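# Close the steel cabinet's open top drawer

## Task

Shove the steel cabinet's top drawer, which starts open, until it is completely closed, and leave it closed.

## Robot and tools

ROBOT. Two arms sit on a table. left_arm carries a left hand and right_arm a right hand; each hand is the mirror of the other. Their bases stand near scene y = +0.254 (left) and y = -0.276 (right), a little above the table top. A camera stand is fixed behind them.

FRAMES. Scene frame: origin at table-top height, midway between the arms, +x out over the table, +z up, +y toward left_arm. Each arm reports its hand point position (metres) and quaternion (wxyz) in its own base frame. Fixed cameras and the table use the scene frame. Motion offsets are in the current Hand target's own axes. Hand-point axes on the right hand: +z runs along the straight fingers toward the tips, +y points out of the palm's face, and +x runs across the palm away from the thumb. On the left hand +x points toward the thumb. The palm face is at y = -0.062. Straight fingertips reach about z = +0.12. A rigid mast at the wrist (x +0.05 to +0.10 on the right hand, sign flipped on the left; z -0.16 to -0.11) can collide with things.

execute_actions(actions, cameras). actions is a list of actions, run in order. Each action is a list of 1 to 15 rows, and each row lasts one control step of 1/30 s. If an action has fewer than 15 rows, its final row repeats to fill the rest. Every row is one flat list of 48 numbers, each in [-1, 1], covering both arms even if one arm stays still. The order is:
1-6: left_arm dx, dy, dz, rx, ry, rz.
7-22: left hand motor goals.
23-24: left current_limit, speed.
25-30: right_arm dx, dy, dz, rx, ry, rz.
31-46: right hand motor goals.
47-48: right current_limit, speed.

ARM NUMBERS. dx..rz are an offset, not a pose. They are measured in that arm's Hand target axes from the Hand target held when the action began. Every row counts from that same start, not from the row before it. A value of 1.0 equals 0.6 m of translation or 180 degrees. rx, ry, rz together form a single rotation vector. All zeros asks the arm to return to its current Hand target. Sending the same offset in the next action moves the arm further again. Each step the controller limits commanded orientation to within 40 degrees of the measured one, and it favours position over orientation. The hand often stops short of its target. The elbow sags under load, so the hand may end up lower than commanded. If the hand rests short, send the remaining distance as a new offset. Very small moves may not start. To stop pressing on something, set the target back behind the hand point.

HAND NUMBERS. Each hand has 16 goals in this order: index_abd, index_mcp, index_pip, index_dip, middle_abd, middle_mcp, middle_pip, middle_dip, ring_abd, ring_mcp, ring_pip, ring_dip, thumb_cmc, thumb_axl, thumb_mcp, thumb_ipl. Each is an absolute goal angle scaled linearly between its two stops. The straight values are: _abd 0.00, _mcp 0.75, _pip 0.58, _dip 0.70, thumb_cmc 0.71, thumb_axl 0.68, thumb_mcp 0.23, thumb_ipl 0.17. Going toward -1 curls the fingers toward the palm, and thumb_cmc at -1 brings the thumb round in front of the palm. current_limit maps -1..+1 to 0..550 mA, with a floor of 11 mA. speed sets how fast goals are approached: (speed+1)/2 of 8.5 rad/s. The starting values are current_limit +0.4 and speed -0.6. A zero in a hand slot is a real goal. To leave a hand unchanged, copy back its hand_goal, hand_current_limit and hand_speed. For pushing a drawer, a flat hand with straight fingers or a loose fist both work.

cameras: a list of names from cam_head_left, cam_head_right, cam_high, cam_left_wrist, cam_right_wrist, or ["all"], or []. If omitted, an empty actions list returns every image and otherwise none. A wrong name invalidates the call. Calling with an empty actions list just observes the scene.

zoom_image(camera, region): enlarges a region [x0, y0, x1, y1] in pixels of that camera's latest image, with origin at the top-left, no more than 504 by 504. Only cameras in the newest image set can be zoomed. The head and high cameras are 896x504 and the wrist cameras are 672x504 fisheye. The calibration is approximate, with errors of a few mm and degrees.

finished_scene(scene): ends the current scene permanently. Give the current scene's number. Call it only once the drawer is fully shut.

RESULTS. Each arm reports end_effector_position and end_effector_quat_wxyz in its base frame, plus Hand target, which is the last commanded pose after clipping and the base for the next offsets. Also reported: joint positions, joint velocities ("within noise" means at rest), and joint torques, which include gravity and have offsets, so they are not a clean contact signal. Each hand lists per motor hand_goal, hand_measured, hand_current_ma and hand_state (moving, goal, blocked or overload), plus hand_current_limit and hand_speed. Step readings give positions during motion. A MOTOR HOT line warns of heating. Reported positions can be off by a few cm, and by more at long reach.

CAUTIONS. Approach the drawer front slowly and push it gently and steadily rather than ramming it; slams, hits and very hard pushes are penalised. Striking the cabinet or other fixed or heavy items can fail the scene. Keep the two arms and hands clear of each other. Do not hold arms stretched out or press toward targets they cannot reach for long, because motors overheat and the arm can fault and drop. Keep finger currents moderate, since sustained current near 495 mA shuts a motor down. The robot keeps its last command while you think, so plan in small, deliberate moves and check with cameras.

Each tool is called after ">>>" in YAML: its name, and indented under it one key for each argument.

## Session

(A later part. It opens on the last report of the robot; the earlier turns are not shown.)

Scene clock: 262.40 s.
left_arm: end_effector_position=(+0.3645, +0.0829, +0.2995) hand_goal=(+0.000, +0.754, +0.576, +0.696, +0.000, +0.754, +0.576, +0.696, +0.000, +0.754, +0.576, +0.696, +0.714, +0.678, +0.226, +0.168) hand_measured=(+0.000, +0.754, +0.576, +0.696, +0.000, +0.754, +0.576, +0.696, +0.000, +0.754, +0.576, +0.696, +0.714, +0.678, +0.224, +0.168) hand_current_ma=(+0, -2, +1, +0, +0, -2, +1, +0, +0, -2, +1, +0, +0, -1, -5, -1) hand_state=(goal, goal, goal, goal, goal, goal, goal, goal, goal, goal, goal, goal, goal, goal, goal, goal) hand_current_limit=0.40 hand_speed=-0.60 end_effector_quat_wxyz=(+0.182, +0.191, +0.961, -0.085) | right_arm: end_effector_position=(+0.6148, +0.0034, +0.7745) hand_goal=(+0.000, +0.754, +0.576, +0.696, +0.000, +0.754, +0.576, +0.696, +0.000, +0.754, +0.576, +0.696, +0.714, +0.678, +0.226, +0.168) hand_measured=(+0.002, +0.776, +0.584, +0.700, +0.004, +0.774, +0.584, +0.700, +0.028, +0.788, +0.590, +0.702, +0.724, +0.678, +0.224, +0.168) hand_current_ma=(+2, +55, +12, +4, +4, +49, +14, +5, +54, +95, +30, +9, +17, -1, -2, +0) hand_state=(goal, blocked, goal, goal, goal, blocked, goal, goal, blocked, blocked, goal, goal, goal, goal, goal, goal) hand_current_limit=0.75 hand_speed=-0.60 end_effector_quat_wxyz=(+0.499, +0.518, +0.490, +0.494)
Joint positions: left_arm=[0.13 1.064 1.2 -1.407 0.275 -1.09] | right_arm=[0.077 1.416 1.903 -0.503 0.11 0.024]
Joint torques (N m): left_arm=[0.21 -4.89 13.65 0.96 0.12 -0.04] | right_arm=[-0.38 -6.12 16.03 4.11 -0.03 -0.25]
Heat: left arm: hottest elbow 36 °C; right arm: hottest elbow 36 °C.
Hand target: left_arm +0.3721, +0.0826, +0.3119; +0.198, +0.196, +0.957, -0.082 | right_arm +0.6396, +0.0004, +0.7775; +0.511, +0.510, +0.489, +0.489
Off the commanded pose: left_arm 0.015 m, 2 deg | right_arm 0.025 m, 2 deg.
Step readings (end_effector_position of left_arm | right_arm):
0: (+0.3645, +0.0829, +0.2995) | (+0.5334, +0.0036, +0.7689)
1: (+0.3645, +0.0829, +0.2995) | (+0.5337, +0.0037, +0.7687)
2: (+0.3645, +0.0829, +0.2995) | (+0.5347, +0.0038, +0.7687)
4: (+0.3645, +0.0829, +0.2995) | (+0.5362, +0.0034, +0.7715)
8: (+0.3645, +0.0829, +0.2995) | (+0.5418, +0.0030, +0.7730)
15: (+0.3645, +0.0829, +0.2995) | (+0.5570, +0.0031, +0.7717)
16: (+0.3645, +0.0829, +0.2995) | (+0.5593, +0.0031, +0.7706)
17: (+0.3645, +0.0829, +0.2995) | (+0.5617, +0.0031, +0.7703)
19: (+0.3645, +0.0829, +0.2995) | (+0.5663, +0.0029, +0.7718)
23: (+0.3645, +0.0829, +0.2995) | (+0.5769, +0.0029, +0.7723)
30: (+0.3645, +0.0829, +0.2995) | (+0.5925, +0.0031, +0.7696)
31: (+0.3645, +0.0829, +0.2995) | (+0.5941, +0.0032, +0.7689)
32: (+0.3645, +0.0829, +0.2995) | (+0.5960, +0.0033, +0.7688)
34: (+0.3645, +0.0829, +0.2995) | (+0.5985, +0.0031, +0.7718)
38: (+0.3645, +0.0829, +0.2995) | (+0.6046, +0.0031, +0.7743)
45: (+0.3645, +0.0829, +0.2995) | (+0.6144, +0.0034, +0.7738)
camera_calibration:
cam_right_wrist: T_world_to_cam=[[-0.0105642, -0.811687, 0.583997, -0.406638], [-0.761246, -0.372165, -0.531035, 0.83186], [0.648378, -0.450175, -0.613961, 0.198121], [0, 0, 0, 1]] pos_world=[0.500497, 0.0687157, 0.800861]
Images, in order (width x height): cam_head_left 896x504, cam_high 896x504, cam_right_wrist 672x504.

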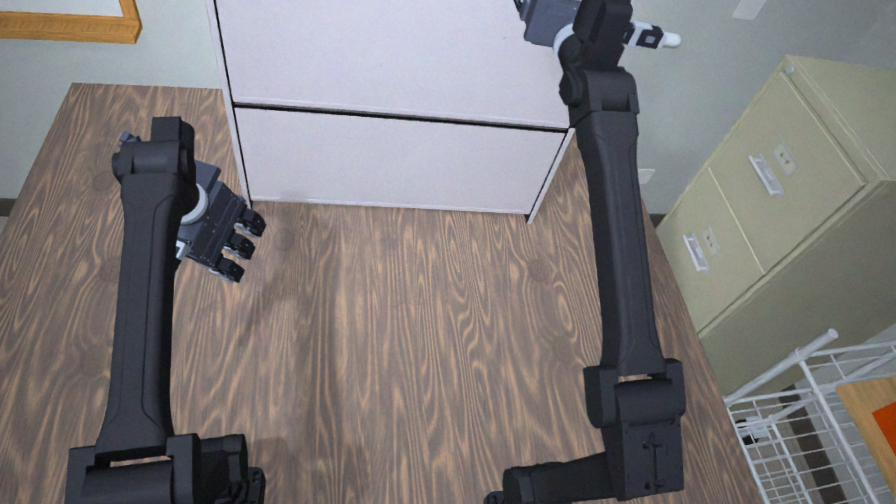

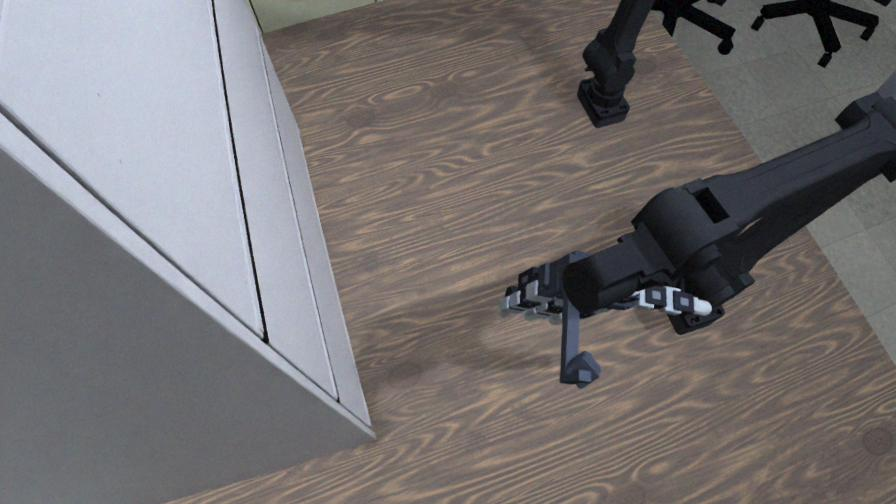

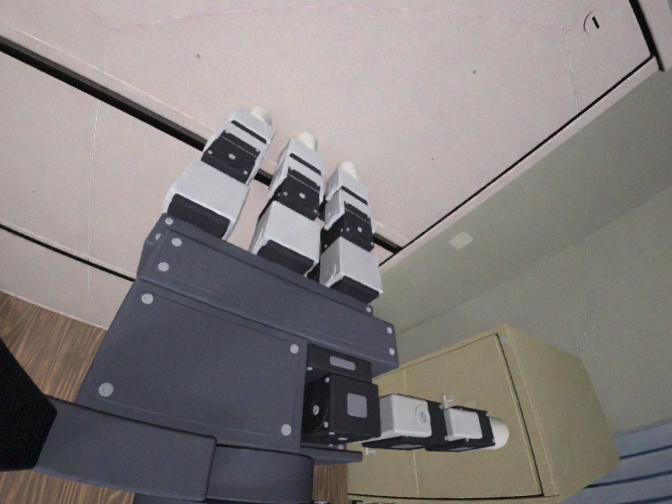

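>>> zoom_image:
  camera: "cam_high"
  region: [0, 0, 380, 440]

>>> zoom_image:
  camera: "cam_right_wrist"
  region: [360, 0, 672, 260]

Scaled by 1.145.

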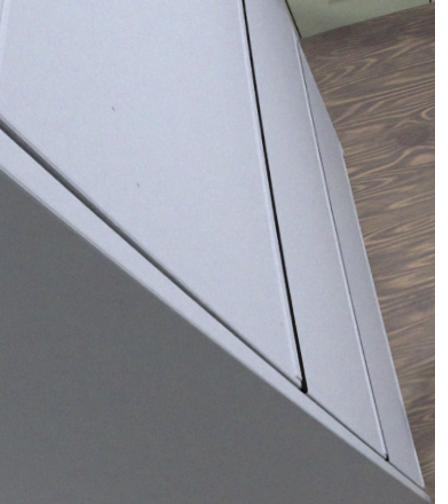

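Scaled by 1.615 from the camera's 672x504 image, which has a finer 960x720 frame.

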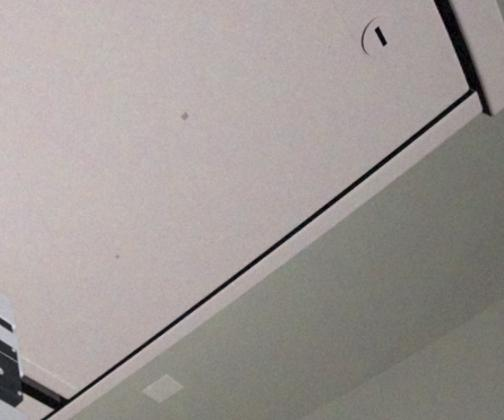

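>>> execute_actions:
  actions:
    - [[0,0,0,0,0,0,0,0.754,0.576,0.696,0,0.754,0.576,0.696,0,0.754,0.576,0.696,0.714,0.678,0.226,0.168,0.4,-0.6,0,-0.003,0.03,0,0,0,0,0.754,0.576,0.696,0,0.754,0.576,0.696,0,0.754,0.576,0.696,0.714,0.678,0.226,0.168,0.75,-0.6]]
    - [[0,0,0,0,0,0,0,0.754,0.576,0.696,0,0.754,0.576,0.696,0,0.754,0.576,0.696,0.714,0.678,0.226,0.168,0.4,-0.6,0,0,0.02,0,0,0,0,0.754,0.576,0.696,0,0.754,0.576,0.696,0,0.754,0.576,0.696,0.714,0.678,0.226,0.168,0.75,-0.6]]
  cameras: ["cam_high","cam_right_wrist"]

Scene clock: 271.50 s.
left_arm: end_effector_position=(+0.3645, +0.0829, +0.2995) hand_goal=(+0.000, +0.754, +0.576, +0.696, +0.000, +0.754, +0.576, +0.696, +0.000, +0.754, +0.576, +0.696, +0.714, +0.678, +0.226, +0.168) hand_measured=(+0.000, +0.754, +0.576, +0.696, +0.000, +0.754, +0.576, +0.696, +0.000, +0.754, +0.576, +0.696, +0.714, +0.678, +0.224, +0.168) hand_current_ma=(+0, -2, +1, +0, +0, -2, +1, +0, +0, -2, +1, +0, +0, -1, -5, -1) hand_state=(goal, goal, goal, goal, goal, goal, goal, goal, goal, goal, goal, goal, goal, goal, goal, goal) hand_current_limit=0.40 hand_speed=-0.60 end_effector_quat_wxyz=(+0.182, +0.191, +0.961, -0.085) | right_arm: end_effector_position=(+0.6164, +0.0027, +0.7854) hand_goal=(+0.000, +0.754, +0.576, +0.696, +0.000, +0.754, +0.576, +0.696, +0.000, +0.754, +0.576, +0.696, +0.714, +0.678, +0.226, +0.168) hand_measured=(+0.002, +0.804, +0.602, +0.708, +0.004, +0.818, +0.620, +0.720, +0.028, +0.838, +0.622, +0.720, +0.724, +0.678, +0.224, +0.168) hand_current_ma=(+1, +157, +63, +25, +3, +213, +122, +54, +54, +303, +126, +57, +17, -1, -2, +0) hand_state=(goal, blocked, blocked, goal, goal, blocked, blocked, blocked, blocked, blocked, blocked, blocked, goal, goal, goal, goal) hand_current_limit=0.75 hand_speed=-0.60 end_effector_quat_wxyz=(+0.503, +0.513, +0.485, +0.498)
Joint positions: left_arm=[0.13 1.064 1.2 -1.407 0.275 -1.09] | right_arm=[0.075 1.433 1.94 -0.504 0.109 0.023]
Joint torques (N m): left_arm=[0.15 -5.13 13.63 0.7 0.14 -0.03] | right_arm=[-0.79 -2.67 17.2 4.57 -0.03 -0.24]
Heat: left arm: hottest elbow 36 °C; right arm: hottest elbow 36 °C.
Hand target: left_arm +0.3721, +0.0826, +0.3119; +0.198, +0.196, +0.957, -0.082 | right_arm +0.6695, -0.0009, +0.7758; +0.511, +0.510, +0.489, +0.489
Off the commanded pose: left_arm 0.015 m, 2 deg | right_arm 0.054 m, 1 deg.
Step readings (end_effector_position of left_arm | right_arm):
0: (+0.3645, +0.0829, +0.2995) | (+0.6148, +0.0034, +0.7745)
1: (+0.3645, +0.0829, +0.2995) | (+0.6148, +0.0034, +0.7745)
2: (+0.3645, +0.0829, +0.2995) | (+0.6153, +0.0032, +0.7747)
4: (+0.3645, +0.0829, +0.2995) | (+0.6157, +0.0032, +0.7767)
8: (+0.3645, +0.0829, +0.2995) | (+0.6158, +0.0030, +0.7796)
15: (+0.3645, +0.0829, +0.2995) | (+0.6159, +0.0030, +0.7802)
16: (+0.3645, +0.0829, +0.2995) | (+0.6158, +0.0030, +0.7805)
17: (+0.3645, +0.0829, +0.2995) | (+0.6163, +0.0030, +0.7804)
19: (+0.3645, +0.0829, +0.2995) | (+0.6163, +0.0030, +0.7822)
23: (+0.3645, +0.0829, +0.2995) | (+0.6164, +0.0027, +0.7843)
30: (+0.3645, +0.0829, +0.2995) | (+0.6165, +0.0027, +0.7852)
camera_calibration:
cam_right_wrist: T_world_to_cam=[[-0.0215749, -0.811572, 0.583853, -0.406729], [-0.751626, -0.37191, -0.544739, 0.843356], [0.659236, -0.450592, -0.601975, 0.187424], [0, 0, 0, 1]] pos_world=[0.501556, 0.068014, 0.809704]
Images, in order (width x height): cam_high 896x504, cam_right_wrist 672x504.

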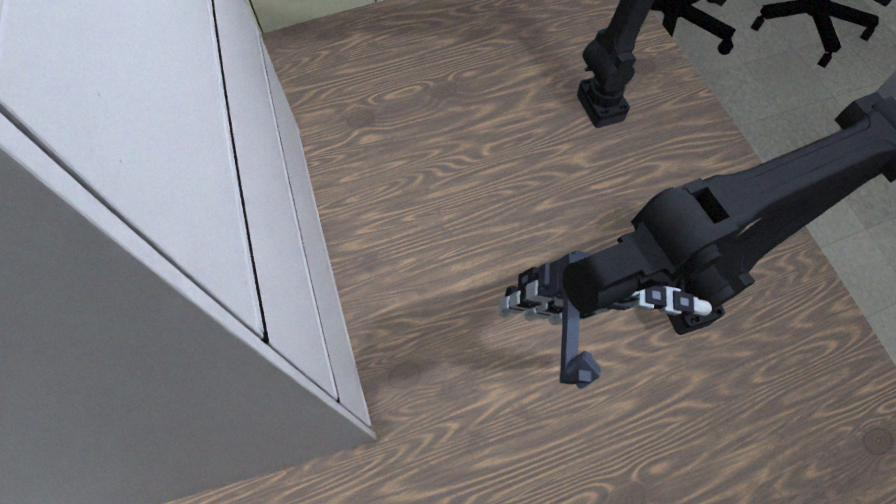

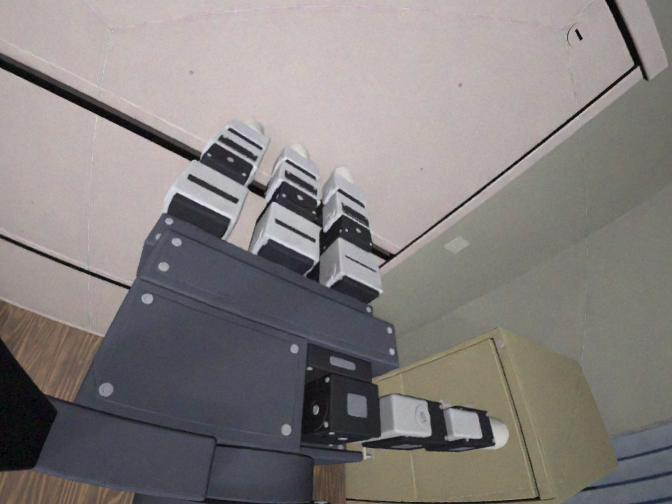

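>>> execute_actions:
  actions:
    - [[0,0,0,0,0,0,0,0.754,0.576,0.696,0,0.754,0.576,0.696,0,0.754,0.576,0.696,0.714,0.678,0.226,0.168,0.4,-0.6,0,0,-0.09,0,0,0,0,0.754,0.576,0.696,0,0.754,0.576,0.696,0,0.754,0.576,0.696,0.714,0.678,0.226,0.168,0.4,-0.6]]
    - [[0,0,0,0,0,0,0,0.754,0.576,0.696,0,0.754,0.576,0.696,0,0.754,0.576,0.696,0.714,0.678,0.226,0.168,0.4,-0.6,0,0,-0.08,0,0,0,0,0.754,0.576,0.696,0,0.754,0.576,0.696,0,0.754,0.576,0.696,0.714,0.678,0.226,0.168,0.4,-0.6]]
  cameras: ["cam_high","cam_right_wrist"]

Scene clock: 277.87 s.
left_arm: end_effector_position=(+0.3645, +0.0829, +0.2995) hand_goal=(+0.000, +0.754, +0.576, +0.696, +0.000, +0.754, +0.576, +0.696, +0.000, +0.754, +0.576, +0.696, +0.714, +0.678, +0.226, +0.168) hand_measured=(+0.000, +0.754, +0.576, +0.696, +0.000, +0.754, +0.576, +0.696, +0.000, +0.754, +0.576, +0.696, +0.714, +0.678, +0.224, +0.168) hand_current_ma=(+0, -2, +1, +0, +0, -2, +1, +0, +0, -2, +1, +0, +0, -1, -5, -1) hand_state=(goal, goal, goal, goal, goal, goal, goal, goal, goal, goal, goal, goal, goal, goal, goal, goal) hand_current_limit=0.40 hand_speed=-0.60 end_effector_quat_wxyz=(+0.182, +0.191, +0.961, -0.085) | right_arm: end_effector_position=(+0.5729, -0.0026, +0.7688) hand_goal=(+0.000, +0.754, +0.576, +0.696, +0.000, +0.754, +0.576, +0.696, +0.000, +0.754, +0.576, +0.696, +0.714, +0.678, +0.226, +0.168) hand_measured=(+0.000, +0.774, +0.582, +0.700, +0.002, +0.772, +0.584, +0.700, +0.002, +0.778, +0.584, +0.700, +0.724, +0.678, +0.224, +0.168) hand_current_ma=(+0, +45, +10, +4, +1, +40, +12, +5, +3, +60, +12, +5, +17, -1, -2, +0) hand_state=(goal, goal, goal, goal, goal, goal, goal, goal, goal, blocked, goal, goal, goal, goal, goal, goal) hand_current_limit=0.40 hand_speed=-0.60 end_effector_quat_wxyz=(+0.501, +0.522, +0.489, +0.488)
Joint positions: left_arm=[0.13 1.064 1.2 -1.407 0.275 -1.09] | right_arm=[0.075 1.302 1.782 -0.503 0.121 0.023]
Joint torques (N m): left_arm=[0.03 -4.78 13.7 0.88 0.15 -0.03] | right_arm=[1.44 -9.88 11.12 3.93 0.2 -0.23]
Heat: left arm: hottest elbow 36 °C; right arm: hottest elbow 37 °C.
Hand target: left_arm +0.3721, +0.0826, +0.3119; +0.198, +0.196, +0.957, -0.082 | right_arm +0.5676, +0.0034, +0.7757; +0.512, +0.510, +0.488, +0.489
Off the commanded pose: left_arm 0.015 m, 2 deg | right_arm 0.011 m, 2 deg.
Step readings (end_effector_position of left_arm | right_arm):
0: (+0.3645, +0.0829, +0.2995) | (+0.6164, +0.0027, +0.7854)
1: (+0.3645, +0.0829, +0.2995) | (+0.6164, +0.0027, +0.7854)
2: (+0.3645, +0.0829, +0.2995) | (+0.6156, +0.0027, +0.7861)
4: (+0.3645, +0.0829, +0.2995) | (+0.6141, +0.0026, +0.7863)
8: (+0.3645, +0.0829, +0.2995) | (+0.6136, +0.0028, +0.7807)
15: (+0.3645, +0.0829, +0.2995) | (+0.6138, +0.0028, +0.7765)
16: (+0.3645, +0.0829, +0.2995) | (+0.6137, +0.0028, +0.7761)
17: (+0.3645, +0.0829, +0.2995) | (+0.6124, +0.0024, +0.7749)
19: (+0.3645, +0.0829, +0.2995) | (+0.6079, +0.0010, +0.7661)
23: (+0.3645, +0.0829, +0.2995) | (+0.5966, -0.0006, +0.7552)
30: (+0.3645, +0.0829, +0.2995) | (+0.5764, -0.0024, +0.7682)
camera_calibration:
cam_right_wrist: T_world_to_cam=[[-0.0165826, -0.810149, 0.58599, -0.406744], [-0.769728, -0.363713, -0.524626, 0.794662], [0.638157, -0.459752, -0.617563, 0.227674], [0, 0, 0, 1]] pos_world=[0.459637, 0.0641792, 0.795851]
Images, in order (width x height): cam_high 896x504, cam_right_wrist 672x504.

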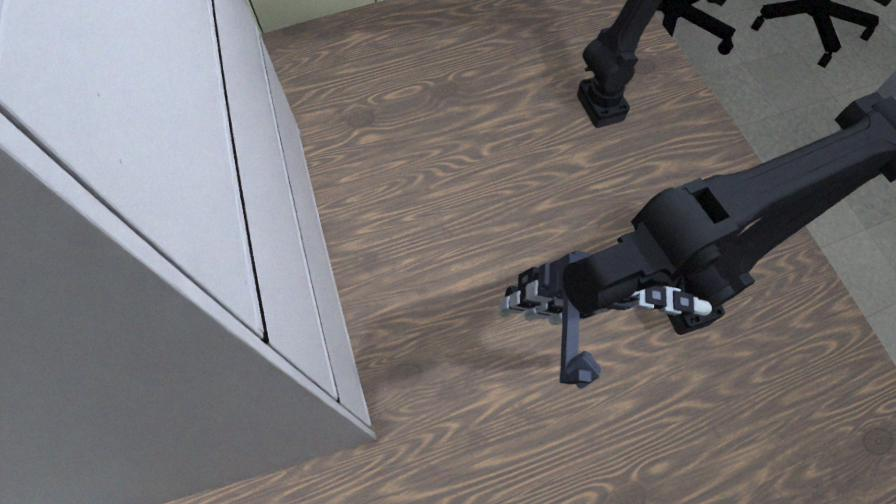

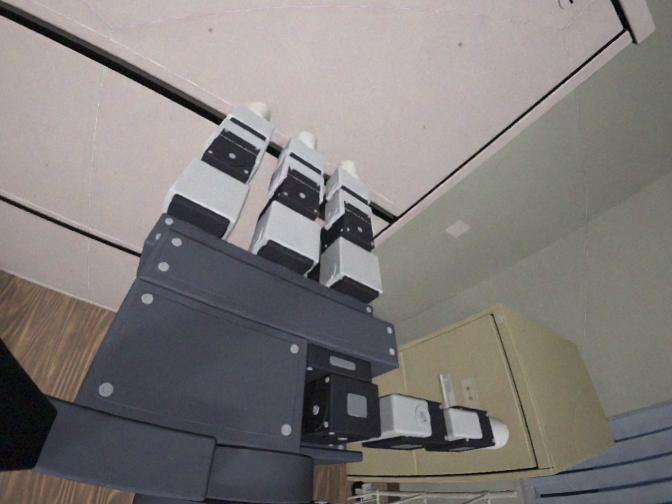

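>>> finished_scene:
  scene: 1

The scene is finished: the task was done.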